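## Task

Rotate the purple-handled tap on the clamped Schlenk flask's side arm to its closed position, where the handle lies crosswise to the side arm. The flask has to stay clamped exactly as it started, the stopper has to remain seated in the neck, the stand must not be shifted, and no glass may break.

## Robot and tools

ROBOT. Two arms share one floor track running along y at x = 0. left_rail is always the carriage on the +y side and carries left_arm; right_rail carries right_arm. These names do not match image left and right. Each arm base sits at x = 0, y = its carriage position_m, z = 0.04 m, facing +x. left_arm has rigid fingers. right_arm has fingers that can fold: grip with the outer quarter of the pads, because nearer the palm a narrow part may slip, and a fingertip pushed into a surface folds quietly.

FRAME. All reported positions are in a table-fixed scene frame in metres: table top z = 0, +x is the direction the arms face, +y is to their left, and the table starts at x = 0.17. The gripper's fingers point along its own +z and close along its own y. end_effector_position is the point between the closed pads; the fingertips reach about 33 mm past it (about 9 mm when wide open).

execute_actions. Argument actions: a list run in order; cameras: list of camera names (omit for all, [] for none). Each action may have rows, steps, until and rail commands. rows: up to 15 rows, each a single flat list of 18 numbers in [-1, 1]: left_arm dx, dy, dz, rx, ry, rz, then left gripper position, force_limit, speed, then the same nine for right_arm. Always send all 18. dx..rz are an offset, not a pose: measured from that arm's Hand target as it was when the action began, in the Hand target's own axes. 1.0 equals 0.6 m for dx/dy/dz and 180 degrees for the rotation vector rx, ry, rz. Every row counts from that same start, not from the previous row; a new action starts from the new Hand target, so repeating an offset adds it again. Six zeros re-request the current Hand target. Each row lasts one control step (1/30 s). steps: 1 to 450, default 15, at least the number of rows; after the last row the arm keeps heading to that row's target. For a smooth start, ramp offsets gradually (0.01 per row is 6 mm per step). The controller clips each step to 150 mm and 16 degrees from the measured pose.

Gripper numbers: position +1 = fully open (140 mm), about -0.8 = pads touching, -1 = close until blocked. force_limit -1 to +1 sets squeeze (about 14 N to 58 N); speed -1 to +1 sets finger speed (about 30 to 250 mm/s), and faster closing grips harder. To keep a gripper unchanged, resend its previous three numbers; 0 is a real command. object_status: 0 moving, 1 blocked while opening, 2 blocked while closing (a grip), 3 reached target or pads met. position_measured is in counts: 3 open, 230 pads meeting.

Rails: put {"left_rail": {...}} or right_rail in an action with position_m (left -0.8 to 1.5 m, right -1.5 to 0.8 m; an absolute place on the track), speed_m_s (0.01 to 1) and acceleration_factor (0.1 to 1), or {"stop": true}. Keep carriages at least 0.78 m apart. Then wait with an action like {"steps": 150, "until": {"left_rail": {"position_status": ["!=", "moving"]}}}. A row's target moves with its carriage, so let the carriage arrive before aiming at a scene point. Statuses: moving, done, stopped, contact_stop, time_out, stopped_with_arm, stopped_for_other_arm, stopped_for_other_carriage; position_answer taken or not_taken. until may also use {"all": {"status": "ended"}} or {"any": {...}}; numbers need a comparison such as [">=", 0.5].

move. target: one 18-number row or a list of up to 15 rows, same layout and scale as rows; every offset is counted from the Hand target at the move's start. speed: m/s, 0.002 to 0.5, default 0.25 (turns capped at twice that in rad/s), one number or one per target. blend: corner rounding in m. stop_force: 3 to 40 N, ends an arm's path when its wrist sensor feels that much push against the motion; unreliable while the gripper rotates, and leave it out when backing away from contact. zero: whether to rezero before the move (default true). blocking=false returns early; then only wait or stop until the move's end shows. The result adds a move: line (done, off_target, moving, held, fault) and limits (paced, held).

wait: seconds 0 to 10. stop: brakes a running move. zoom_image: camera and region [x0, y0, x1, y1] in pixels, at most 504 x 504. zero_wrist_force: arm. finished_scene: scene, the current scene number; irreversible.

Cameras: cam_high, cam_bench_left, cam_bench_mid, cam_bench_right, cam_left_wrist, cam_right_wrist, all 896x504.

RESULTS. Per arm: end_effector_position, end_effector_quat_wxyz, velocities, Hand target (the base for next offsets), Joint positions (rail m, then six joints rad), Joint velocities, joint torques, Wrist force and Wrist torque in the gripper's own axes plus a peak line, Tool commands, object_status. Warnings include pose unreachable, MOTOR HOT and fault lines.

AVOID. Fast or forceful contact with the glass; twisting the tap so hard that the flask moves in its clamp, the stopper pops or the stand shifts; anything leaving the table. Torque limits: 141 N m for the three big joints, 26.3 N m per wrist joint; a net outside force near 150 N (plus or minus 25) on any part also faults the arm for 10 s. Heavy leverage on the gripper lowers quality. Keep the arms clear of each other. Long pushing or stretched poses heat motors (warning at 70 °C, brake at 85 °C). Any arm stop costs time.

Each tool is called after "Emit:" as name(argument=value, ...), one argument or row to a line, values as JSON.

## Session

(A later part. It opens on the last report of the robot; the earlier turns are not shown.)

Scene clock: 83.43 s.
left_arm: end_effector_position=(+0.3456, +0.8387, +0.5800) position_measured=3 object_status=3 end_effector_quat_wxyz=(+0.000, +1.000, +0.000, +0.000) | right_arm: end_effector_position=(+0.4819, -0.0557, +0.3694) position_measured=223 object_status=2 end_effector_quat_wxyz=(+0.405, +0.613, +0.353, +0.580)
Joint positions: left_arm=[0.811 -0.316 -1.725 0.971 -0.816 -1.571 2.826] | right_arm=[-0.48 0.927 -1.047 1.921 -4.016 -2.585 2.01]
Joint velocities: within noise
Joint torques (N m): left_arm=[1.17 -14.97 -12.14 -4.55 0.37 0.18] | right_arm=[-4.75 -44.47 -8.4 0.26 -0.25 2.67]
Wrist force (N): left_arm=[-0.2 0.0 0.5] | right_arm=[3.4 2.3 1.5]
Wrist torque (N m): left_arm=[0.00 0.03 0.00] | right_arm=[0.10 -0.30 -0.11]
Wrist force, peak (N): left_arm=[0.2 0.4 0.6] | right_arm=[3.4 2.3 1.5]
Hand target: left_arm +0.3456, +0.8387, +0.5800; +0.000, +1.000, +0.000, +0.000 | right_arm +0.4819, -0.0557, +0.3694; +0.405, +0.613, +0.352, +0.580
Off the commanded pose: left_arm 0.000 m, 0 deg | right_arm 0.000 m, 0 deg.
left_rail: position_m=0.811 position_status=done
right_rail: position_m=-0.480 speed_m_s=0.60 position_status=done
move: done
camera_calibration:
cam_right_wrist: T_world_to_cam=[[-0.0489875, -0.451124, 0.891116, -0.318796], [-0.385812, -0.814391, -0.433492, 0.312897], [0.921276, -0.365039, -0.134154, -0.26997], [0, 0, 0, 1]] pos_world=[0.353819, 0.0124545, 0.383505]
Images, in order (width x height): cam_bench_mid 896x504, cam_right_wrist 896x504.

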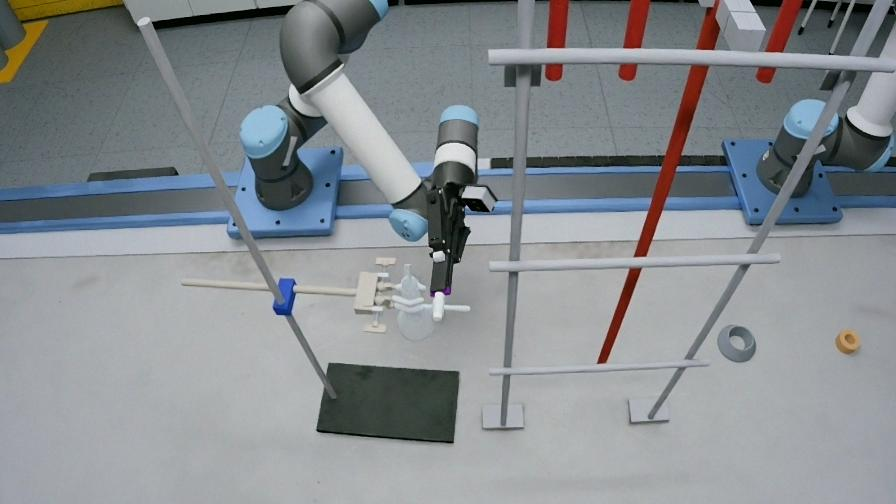

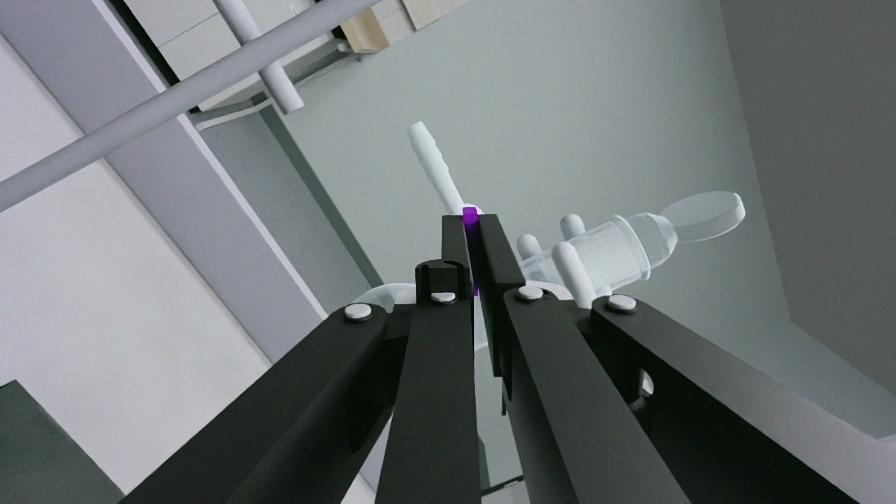

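Emit:
move(
  target=[0,0,0,0,0,0,1,1,1, 0,0,0,0,0,0.13,-1,-1,-1],
  speed=0.1,
  cameras=["cam_right_wrist", "cam_bench_mid"],
)

Emit:
zoom_image(
  camera="cam_bench_mid",
  region=[405, 260, 475, 325],
)

Emit:
zoom_image(
  camera="cam_right_wrist",
  region=[400, 180, 540, 310],
)

Scene clock: 87.27 s.
left_arm: end_effector_position=(+0.3456, +0.8387, +0.5800) position_measured=3 object_status=3 end_effector_quat_wxyz=(+0.000, +1.000, +0.000, +0.000) | right_arm: end_effector_position=(+0.4819, -0.0557, +0.3694) position_measured=223 object_status=2 end_effector_quat_wxyz=(+0.279, +0.672, +0.221, +0.650)
Joint positions: left_arm=[0.811 -0.316 -1.725 0.971 -0.816 -1.571 2.826] | right_arm=[-0.48 0.927 -1.047 1.921 -4.016 -2.585 2.419]
Joint velocities: within noise
Joint torques (N m): left_arm=[1.96 -15.11 -12.11 -4.56 0.39 0.14] | right_arm=[-1.1 -43.52 -7.76 0.38 0.04 2.58]
Wrist force (N): left_arm=[0.2 -0.1 0.3] | right_arm=[4.1 1.7 1.1]
Wrist torque (N m): left_arm=[-0.02 -0.04 0.00] | right_arm=[0.06 -0.29 -0.15]
Wrist force, peak (N): left_arm=[0.1 0.3 0.6] | right_arm=[4.6 1.9 1.4]
Hand target: left_arm +0.3456, +0.8387, +0.5800; +0.000, +1.000, +0.000, +0.000 | right_arm +0.4819, -0.0557, +0.3694; +0.279, +0.672, +0.221, +0.650
Off the commanded pose: left_arm 0.000 m, 0 deg | right_arm 0.000 m, 0 deg.
left_rail: position_m=0.811 position_status=done
right_rail: position_m=-0.480 speed_m_s=0.60 position_status=done
move: done
camera_calibration:
cam_right_wrist: T_world_to_cam=[[-0.0765998, -0.766484, 0.637679, -0.229442], [-0.364725, -0.573692, -0.733385, 0.42692], [0.927959, -0.288754, -0.235611, -0.231462], [0, 0, 0, 1]] pos_world=[0.35292, 0.00222155, 0.404872]
Images, in order (width x height): cam_bench_mid 896x504, cam_right_wrist 896x504.

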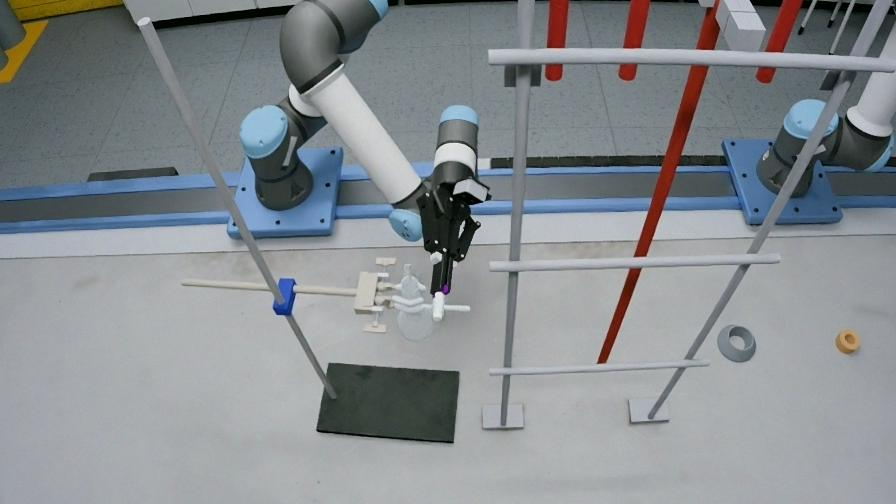

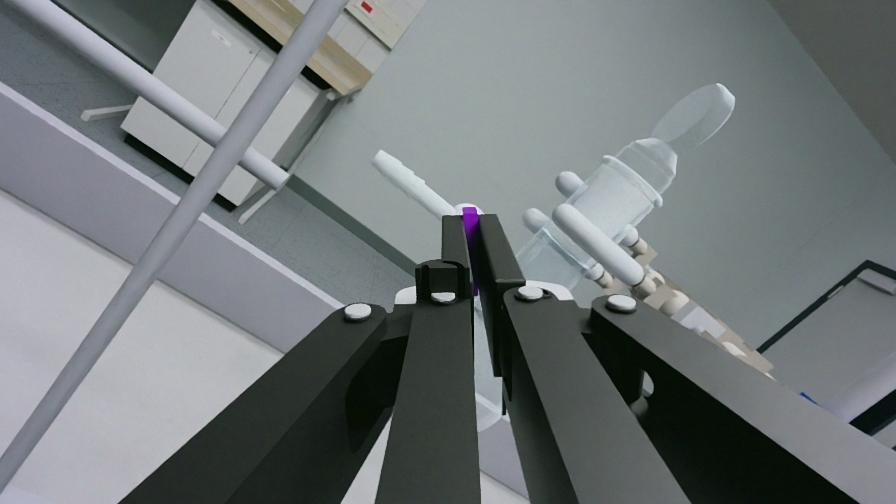

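Scaled by 7.200.

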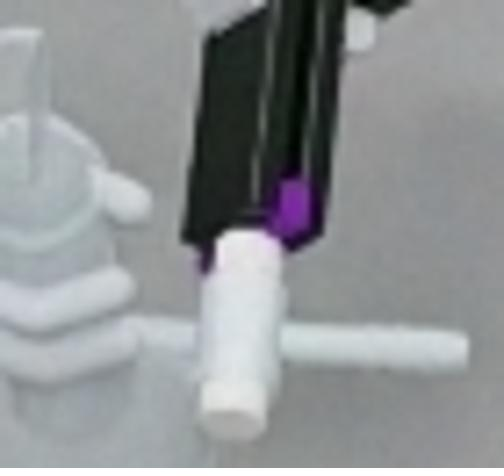

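Scaled by 3.600.

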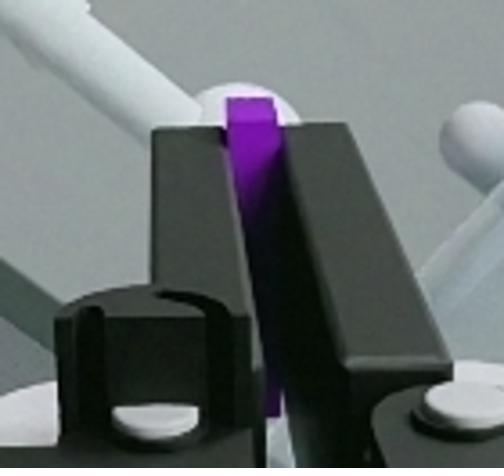

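Emit:
move(
  target=[0,0,0,0,0,0,1,1,1, 0,0,0,0,0,0.13,-1,-1,-1],
  speed=0.1,
  cameras=["cam_right_wrist", "cam_bench_mid"],
)

Emit:
zoom_image(
  camera="cam_right_wrist",
  region=[400, 180, 540, 310],
)

Emit:
zoom_image(
  camera="cam_bench_mid",
  region=[405, 260, 475, 325],
)

Scene clock: 90.43 s.
left_arm: end_effector_position=(+0.3456, +0.8387, +0.5800) position_measured=3 object_status=3 end_effector_quat_wxyz=(+0.000, +1.000, +0.000, +0.000) | right_arm: end_effector_position=(+0.4819, -0.0557, +0.3694) position_measured=223 object_status=2 end_effector_quat_wxyz=(+0.141, +0.703, +0.080, +0.693)
Joint positions: left_arm=[0.811 -0.316 -1.725 0.971 -0.816 -1.571 2.826] | right_arm=[-0.48 0.927 -1.047 1.921 -4.016 -2.585 2.827]
Joint velocities: within noise
Joint torques (N m): left_arm=[2.05 -14.64 -12.71 -4.53 0.38 0.24] | right_arm=[2.59 -43.37 -7.94 0.34 -0.03 2.78]
Wrist force (N): left_arm=[0.0 0.1 0.5] | right_arm=[5.2 1.4 1.8]
Wrist torque (N m): left_arm=[0.02 0.00 0.00] | right_arm=[0.11 -0.41 -0.18]
Wrist force, peak (N): left_arm=[0.2 0.5 0.6] | right_arm=[5.5 1.2 1.7]
Hand target: left_arm +0.3456, +0.8387, +0.5800; +0.000, +1.000, +0.000, +0.000 | right_arm +0.4819, -0.0557, +0.3694; +0.141, +0.703, +0.080, +0.693
Off the commanded pose: left_arm 0.000 m, 0 deg | right_arm 0.000 m, 0 deg.
left_rail: position_m=0.811 position_status=done
right_rail: position_m=-0.480 speed_m_s=0.60 position_status=done
move: done
camera_calibration:
cam_right_wrist: T_world_to_cam=[[-0.0931567, -0.955665, 0.279331, -0.0996307], [-0.334982, -0.234112, -0.912677, 0.497737], [0.937608, -0.178593, -0.298322, -0.206809], [0, 0, 0, 1]] pos_world=[0.351357, -0.015622, 0.420407]
Images, in order (width x height): cam_bench_mid 896x504, cam_right_wrist 896x504.

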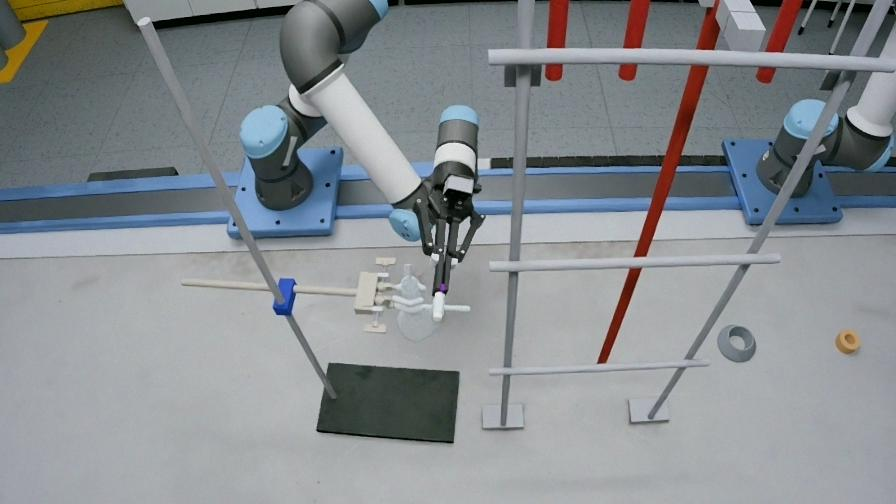

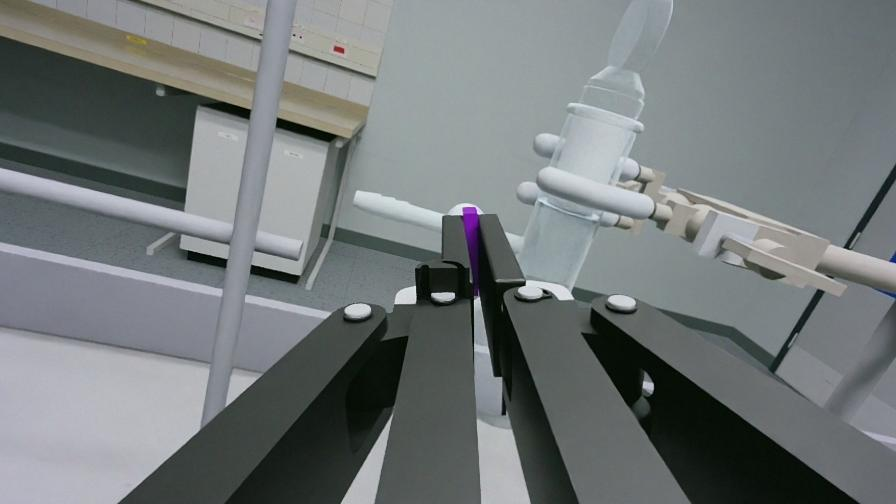

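Scaled by 3.600.

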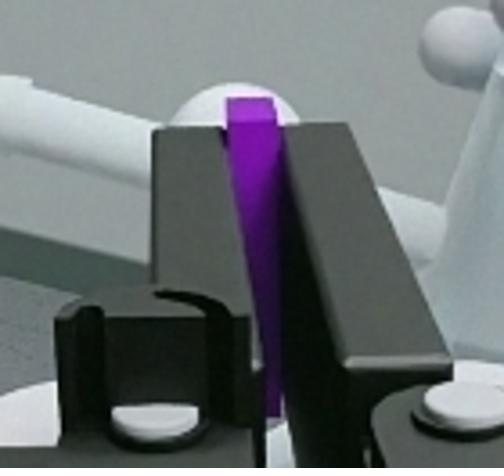

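Scaled by 7.200.

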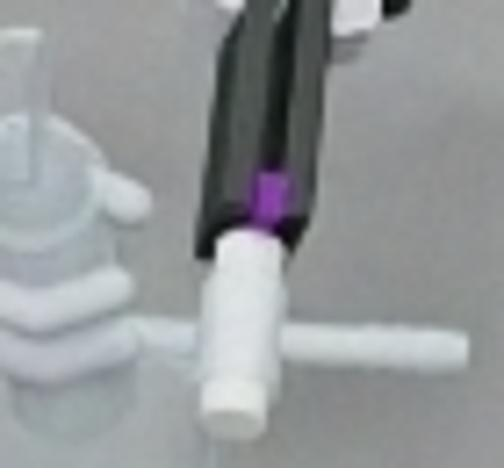

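Emit:
move(
  target=[0,0,0,0,0,0,1,1,1, 0.0006,0.0002,0,0,0,0.1,-1,-1,-1],
  speed=0.08,
  cameras=["cam_right_wrist", "cam_bench_mid", "cam_high"],
)

Emit:
zoom_image(
  camera="cam_right_wrist",
  region=[340, 120, 620, 320],
)

Emit:
zoom_image(
  camera="cam_bench_mid",
  region=[345, 240, 485, 350],
)

Scene clock: 94.57 s.
left_arm: end_effector_position=(+0.3456, +0.8387, +0.5800) position_measured=3 object_status=3 end_effector_quat_wxyz=(+0.000, +1.000, +0.000, +0.000) | right_arm: end_effector_position=(+0.4819, -0.0557, +0.3698) position_measured=223 object_status=2 end_effector_quat_wxyz=(+0.031, +0.706, -0.031, +0.706)
Joint positions: left_arm=[0.811 -0.316 -1.725 0.971 -0.816 -1.571 2.826] | right_arm=[-0.48 0.927 -1.048 1.921 -4.015 -2.585 3.141]
Joint velocities: within noise
Joint torques (N m): left_arm=[1.56 -15.24 -12.53 -4.66 0.45 0.21] | right_arm=[4.08 -44.45 -9.59 0.17 0.56 2.39]
Wrist force (N): left_arm=[-0.1 0.0 0.3] | right_arm=[3.9 0.7 1.2]
Wrist torque (N m): left_arm=[0.00 0.02 0.00] | right_arm=[0.13 -0.52 -0.20]
Wrist force, peak (N): left_arm=[0.0 0.2 0.7] | right_arm=[5.7 1.5 1.7]
Hand target: left_arm +0.3456, +0.8387, +0.5800; +0.000, +1.000, +0.000, +0.000 | right_arm +0.4819, -0.0557, +0.3698; +0.031, +0.706, -0.031, +0.706
Off the commanded pose: left_arm 0.000 m, 0 deg | right_arm 0.000 m, 0 deg.
left_rail: position_m=0.811 position_status=done
right_rail: position_m=-0.480 speed_m_s=0.60 position_status=done
move: done
camera_calibration:
cam_right_wrist: T_world_to_cam=[[-0.09657, -0.994839, -0.0311347, 0.0145266], [-0.309223, 0.0597202, -0.949113, 0.515544], [0.946074, -0.0820282, -0.313394, -0.199812], [0, 0, 0, 1]] pos_world=[0.349858, -0.032727, 0.427141]
Images, in order (width x height): cam_high 896x504, cam_bench_mid 896x504, cam_right_wrist 896x504.

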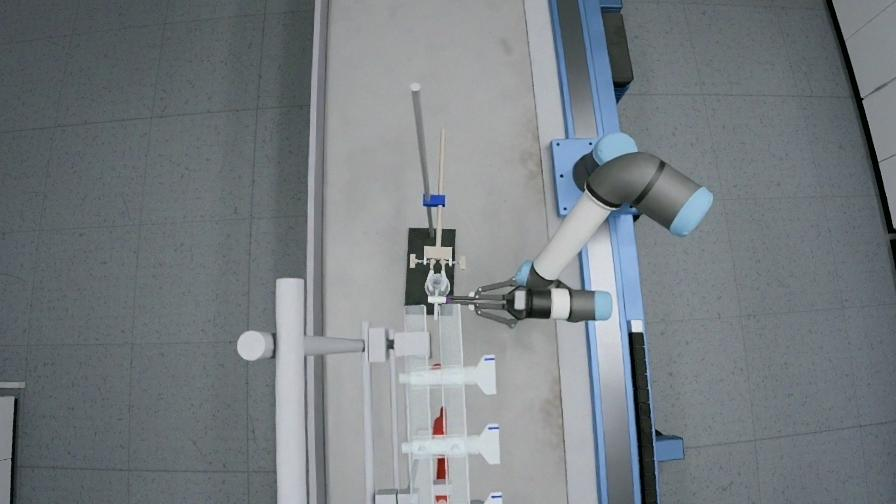

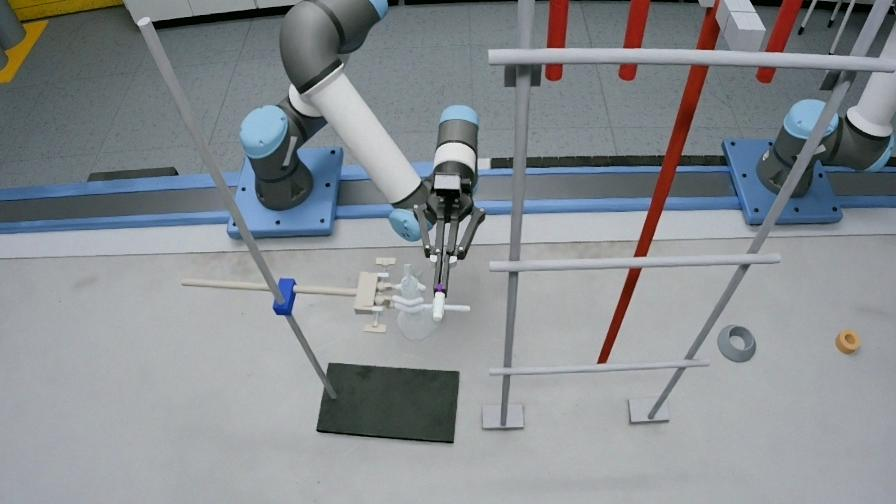

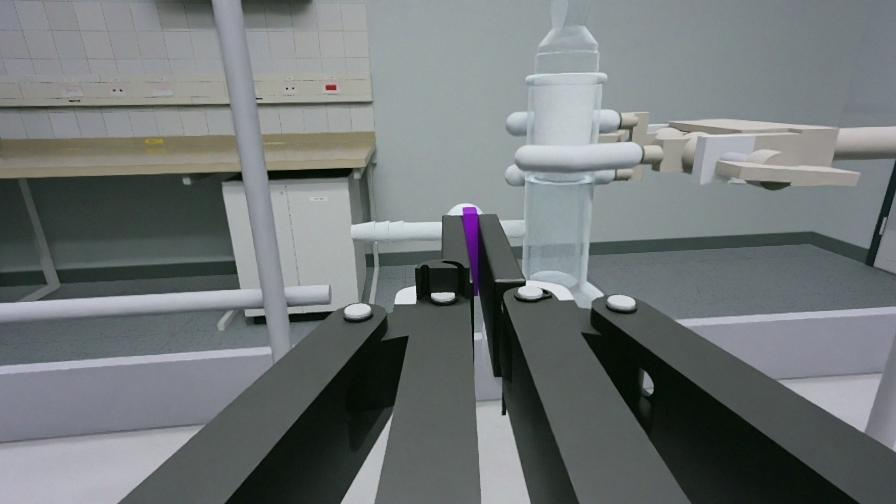

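Scaled by 1.800.

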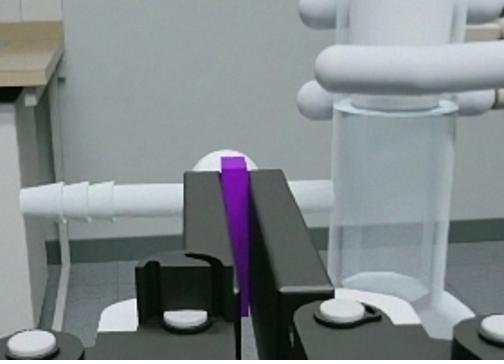

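Scaled by 3.600.

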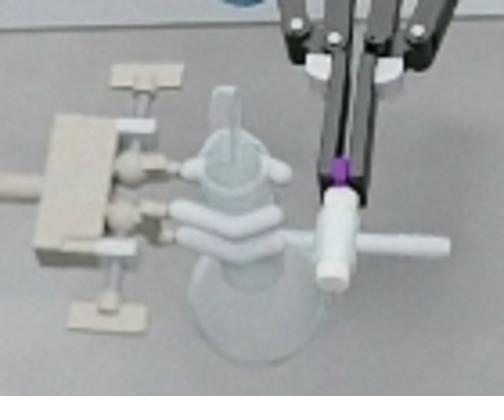

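Emit:
execute_actions(
  actions=[
    {"rows": [[0,0,0,0,0,0,1,1,1, 0,0,0,0,0,0,-0.62,-1,-1]], "steps": 30},
  ],
  cameras=["cam_right_wrist", "cam_bench_mid", "cam_high"],
)

Emit:
zoom_image(
  camera="cam_right_wrist",
  region=[340, 120, 620, 320],
)

Emit:
zoom_image(
  camera="cam_bench_mid",
  region=[345, 240, 485, 350],
)

Scene clock: 98.63 s.
left_arm: end_effector_position=(+0.3456, +0.8387, +0.5800) position_measured=3 object_status=3 end_effector_quat_wxyz=(+0.000, +1.000, +0.000, +0.000) | right_arm: end_effector_position=(+0.4819, -0.0557, +0.3698) position_measured=208 object_status=3 end_effector_quat_wxyz=(+0.031, +0.706, -0.031, +0.706)
Joint positions: left_arm=[0.811 -0.316 -1.725 0.971 -0.816 -1.571 2.826] | right_arm=[-0.48 0.927 -1.048 1.921 -4.015 -2.585 3.142]
Joint velocities: within noise
Joint torques (N m): left_arm=[1.85 -14.97 -12.48 -4.55 0.53 0.26] | right_arm=[1.56 -44.8 -14.39 -0.39 0.97 2.26]
Wrist force (N): left_arm=[0.1 0.1 0.4] | right_arm=[1.9 -0.4 1.2]
Wrist torque (N m): left_arm=[0.03 -0.03 0.01] | right_arm=[0.14 -0.53 -0.07]
Wrist force, peak (N): left_arm=[-0.1 -0.1 0.7] | right_arm=[4.2 0.5 1.6]
Hand target: left_arm +0.3456, +0.8387, +0.5800; +0.000, +1.000, +0.000, +0.000 | right_arm +0.4819, -0.0557, +0.3698; +0.031, +0.706, -0.031, +0.706
Off the commanded pose: left_arm 0.000 m, 0 deg | right_arm 0.000 m, 0 deg.
left_rail: position_m=0.811 position_status=done
right_rail: position_m=-0.480 speed_m_s=0.60 position_status=done
camera_calibration:
cam_right_wrist: T_world_to_cam=[[-0.0965665, -0.994835, -0.0312669, 0.0145657], [-0.309265, 0.0598489, -0.949091, 0.51554], [0.94606, -0.0819806, -0.313447, -0.199786], [0, 0, 0, 1]] pos_world=[0.349854, -0.0327426, 0.427128]
Images, in order (width x height): cam_high 896x504, cam_bench_mid 896x504, cam_right_wrist 896x504.

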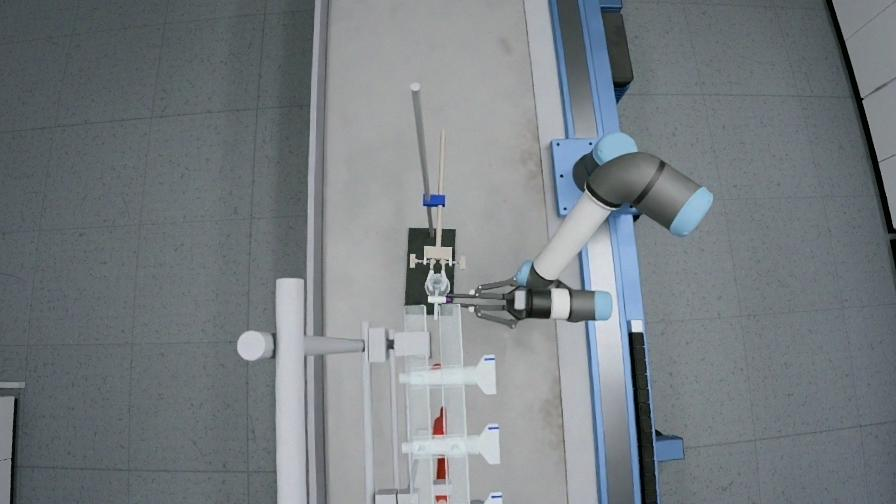

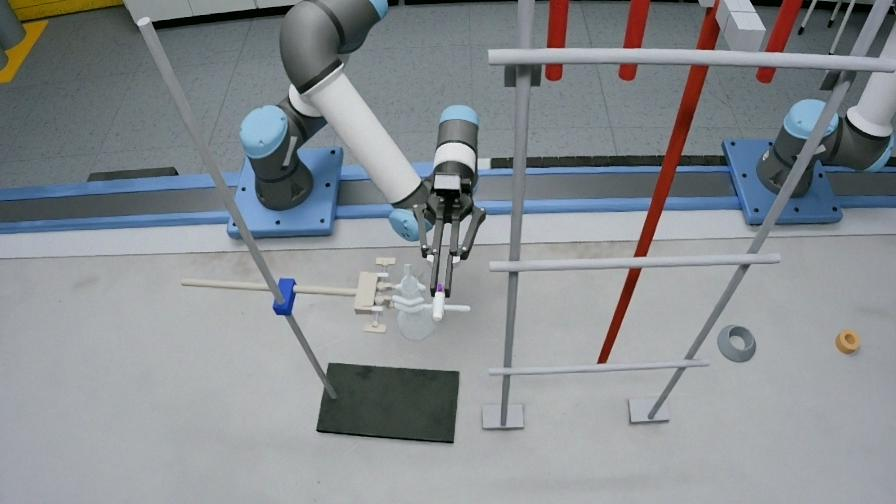

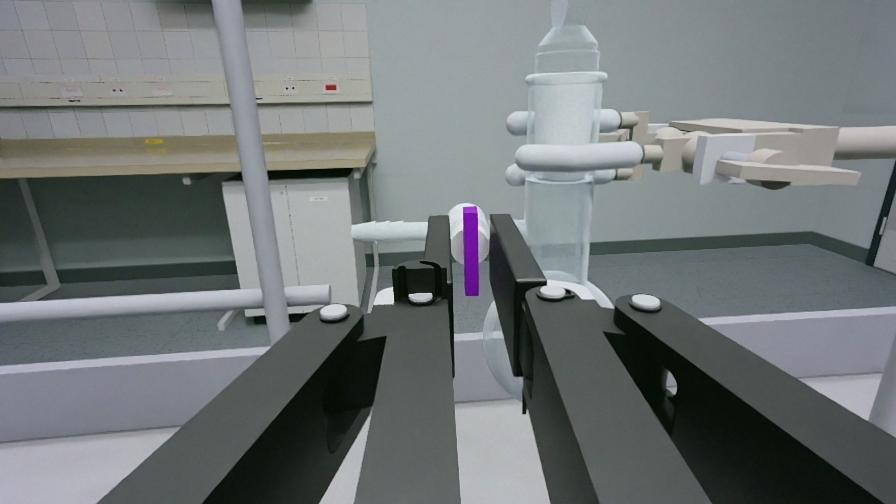

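Scaled by 1.800.

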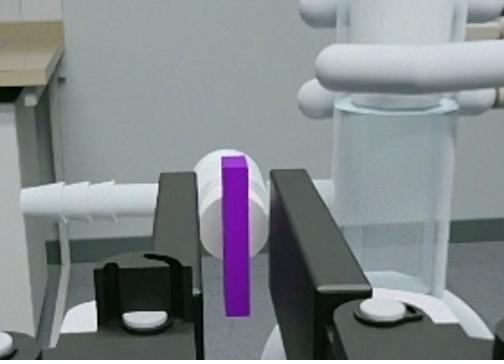

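Scaled by 3.600.

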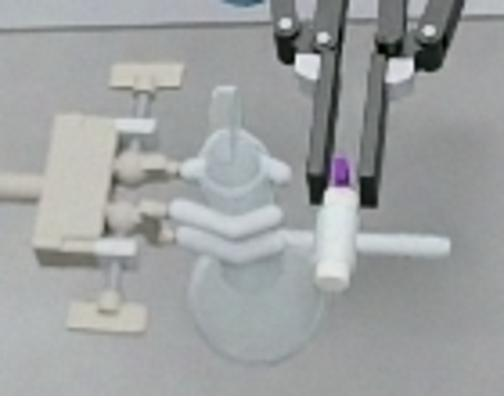

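Emit:
move(
  target=[0,0,0,0,0,0,1,1,1, 0,0,-0.15,0,0,0,-0.62,-1,-1],
  speed=0.08,
  cameras=["cam_right_wrist", "cam_bench_mid", "cam_high"],
)

Emit:
zoom_image(
  camera="cam_right_wrist",
  region=[380, 120, 560, 320],
)

Emit:
zoom_image(
  camera="cam_bench_mid",
  region=[345, 240, 485, 350],
)

Emit:
zoom_image(
  camera="cam_high",
  region=[395, 220, 485, 330],
)

Scene clock: 101.00 s.
left_arm: end_effector_position=(+0.3456, +0.8387, +0.5800) position_measured=3 object_status=3 end_effector_quat_wxyz=(+0.000, +1.000, +0.000, +0.000) | right_arm: end_effector_position=(+0.3923, -0.0479, +0.3698) position_measured=208 object_status=3 end_effector_quat_wxyz=(+0.031, +0.706, -0.031, +0.706)
Joint positions: left_arm=[0.811 -0.316 -1.725 0.971 -0.816 -1.571 2.826] | right_arm=[-0.48 1.104 -1.075 1.971 -4.038 -2.762 3.142]
Joint velocities: within noise
Joint torques (N m): left_arm=[2.39 -15.56 -12.62 -4.56 0.43 0.21] | right_arm=[9.07 -43.69 -8.67 -2.1 -1.43 1.49]
Wrist force (N): left_arm=[0.1 0.2 0.4] | right_arm=[1.9 -0.5 1.0]
Wrist torque (N m): left_arm=[0.05 -0.02 0.01] | right_arm=[0.14 -0.51 -0.06]
Wrist force, peak (N): left_arm=[-0.1 0.3 0.6] | right_arm=[2.0 -0.5 1.4]
Hand target: left_arm +0.3456, +0.8387, +0.5800; +0.000, +1.000, +0.000, +0.000 | right_arm +0.3922, -0.0479, +0.3698; +0.031, +0.706, -0.031, +0.706
Off the commanded pose: left_arm 0.000 m, 0 deg | right_arm 0.000 m, 0 deg.
left_rail: position_m=0.811 position_status=done
right_rail: position_m=-0.480 speed_m_s=0.60 position_status=done
move: done
camera_calibration:
cam_right_wrist: T_world_to_cam=[[-0.0965694, -0.994834, -0.0312962, 0.0137255], [-0.309262, 0.0598774, -0.94909, 0.487373], [0.946061, -0.0819743, -0.313447, -0.114413], [0, 0, 0, 1]] pos_world=[0.260294, -0.024907, 0.427128]
Images, in order (width x height): cam_high 896x504, cam_bench_mid 896x504, cam_right_wrist 896x504.

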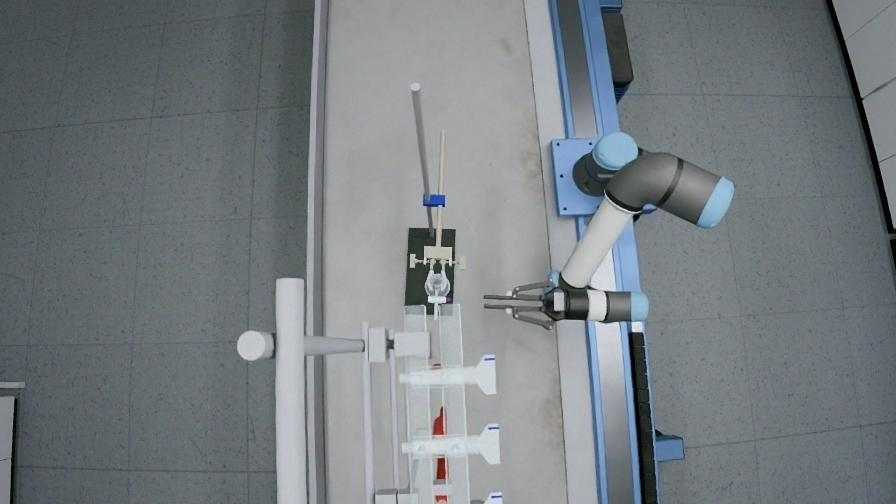

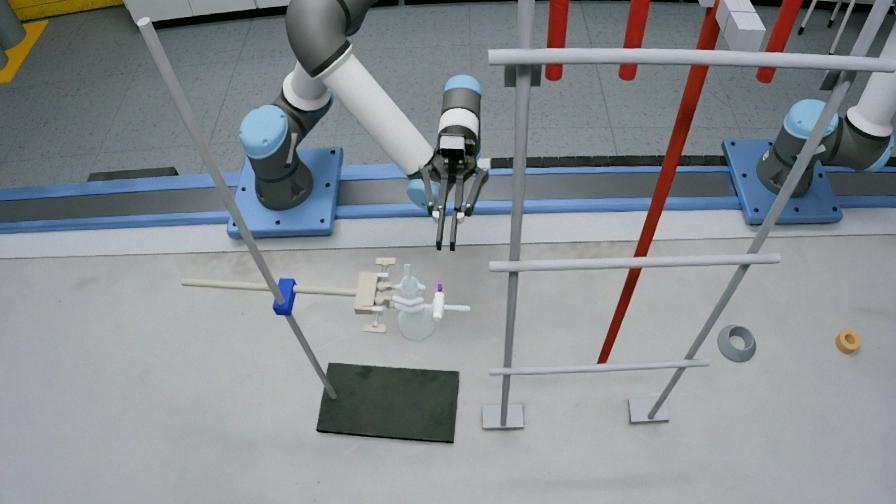

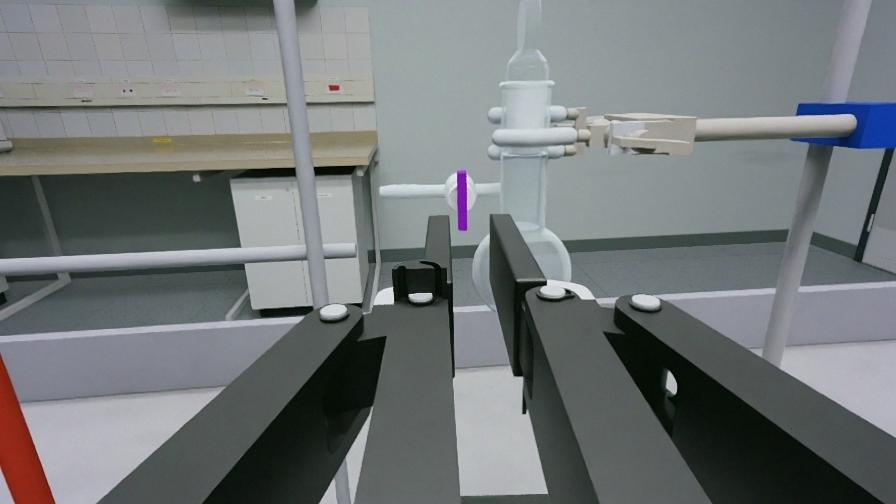

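Scaled by 2.520.

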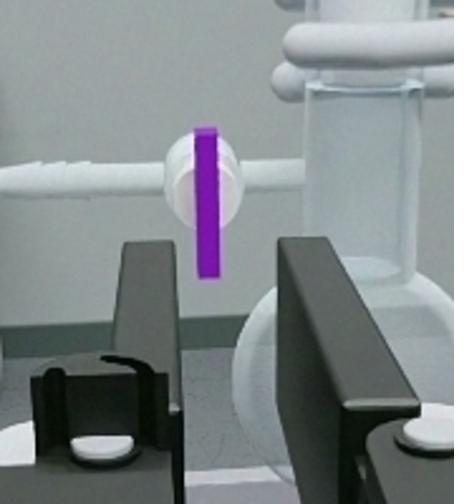

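Scaled by 3.600.

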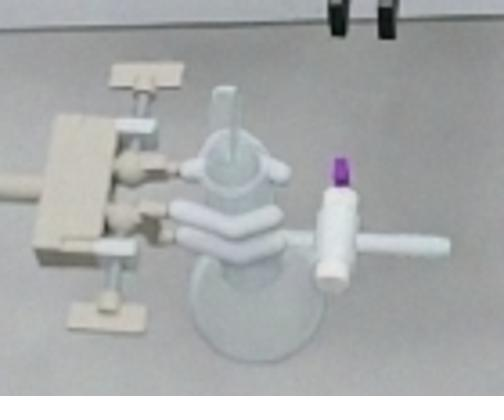

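Scaled by 4.582.

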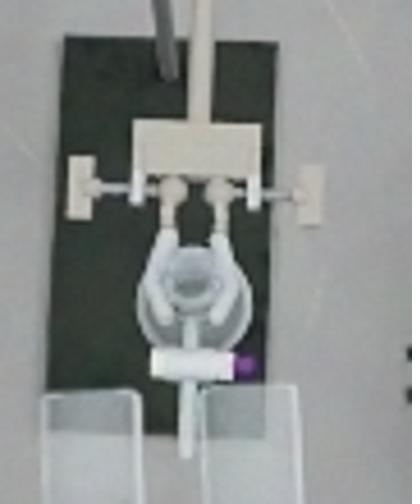

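Emit:
finished_scene(
  scene=1,
)

The scene is finished: the task was done.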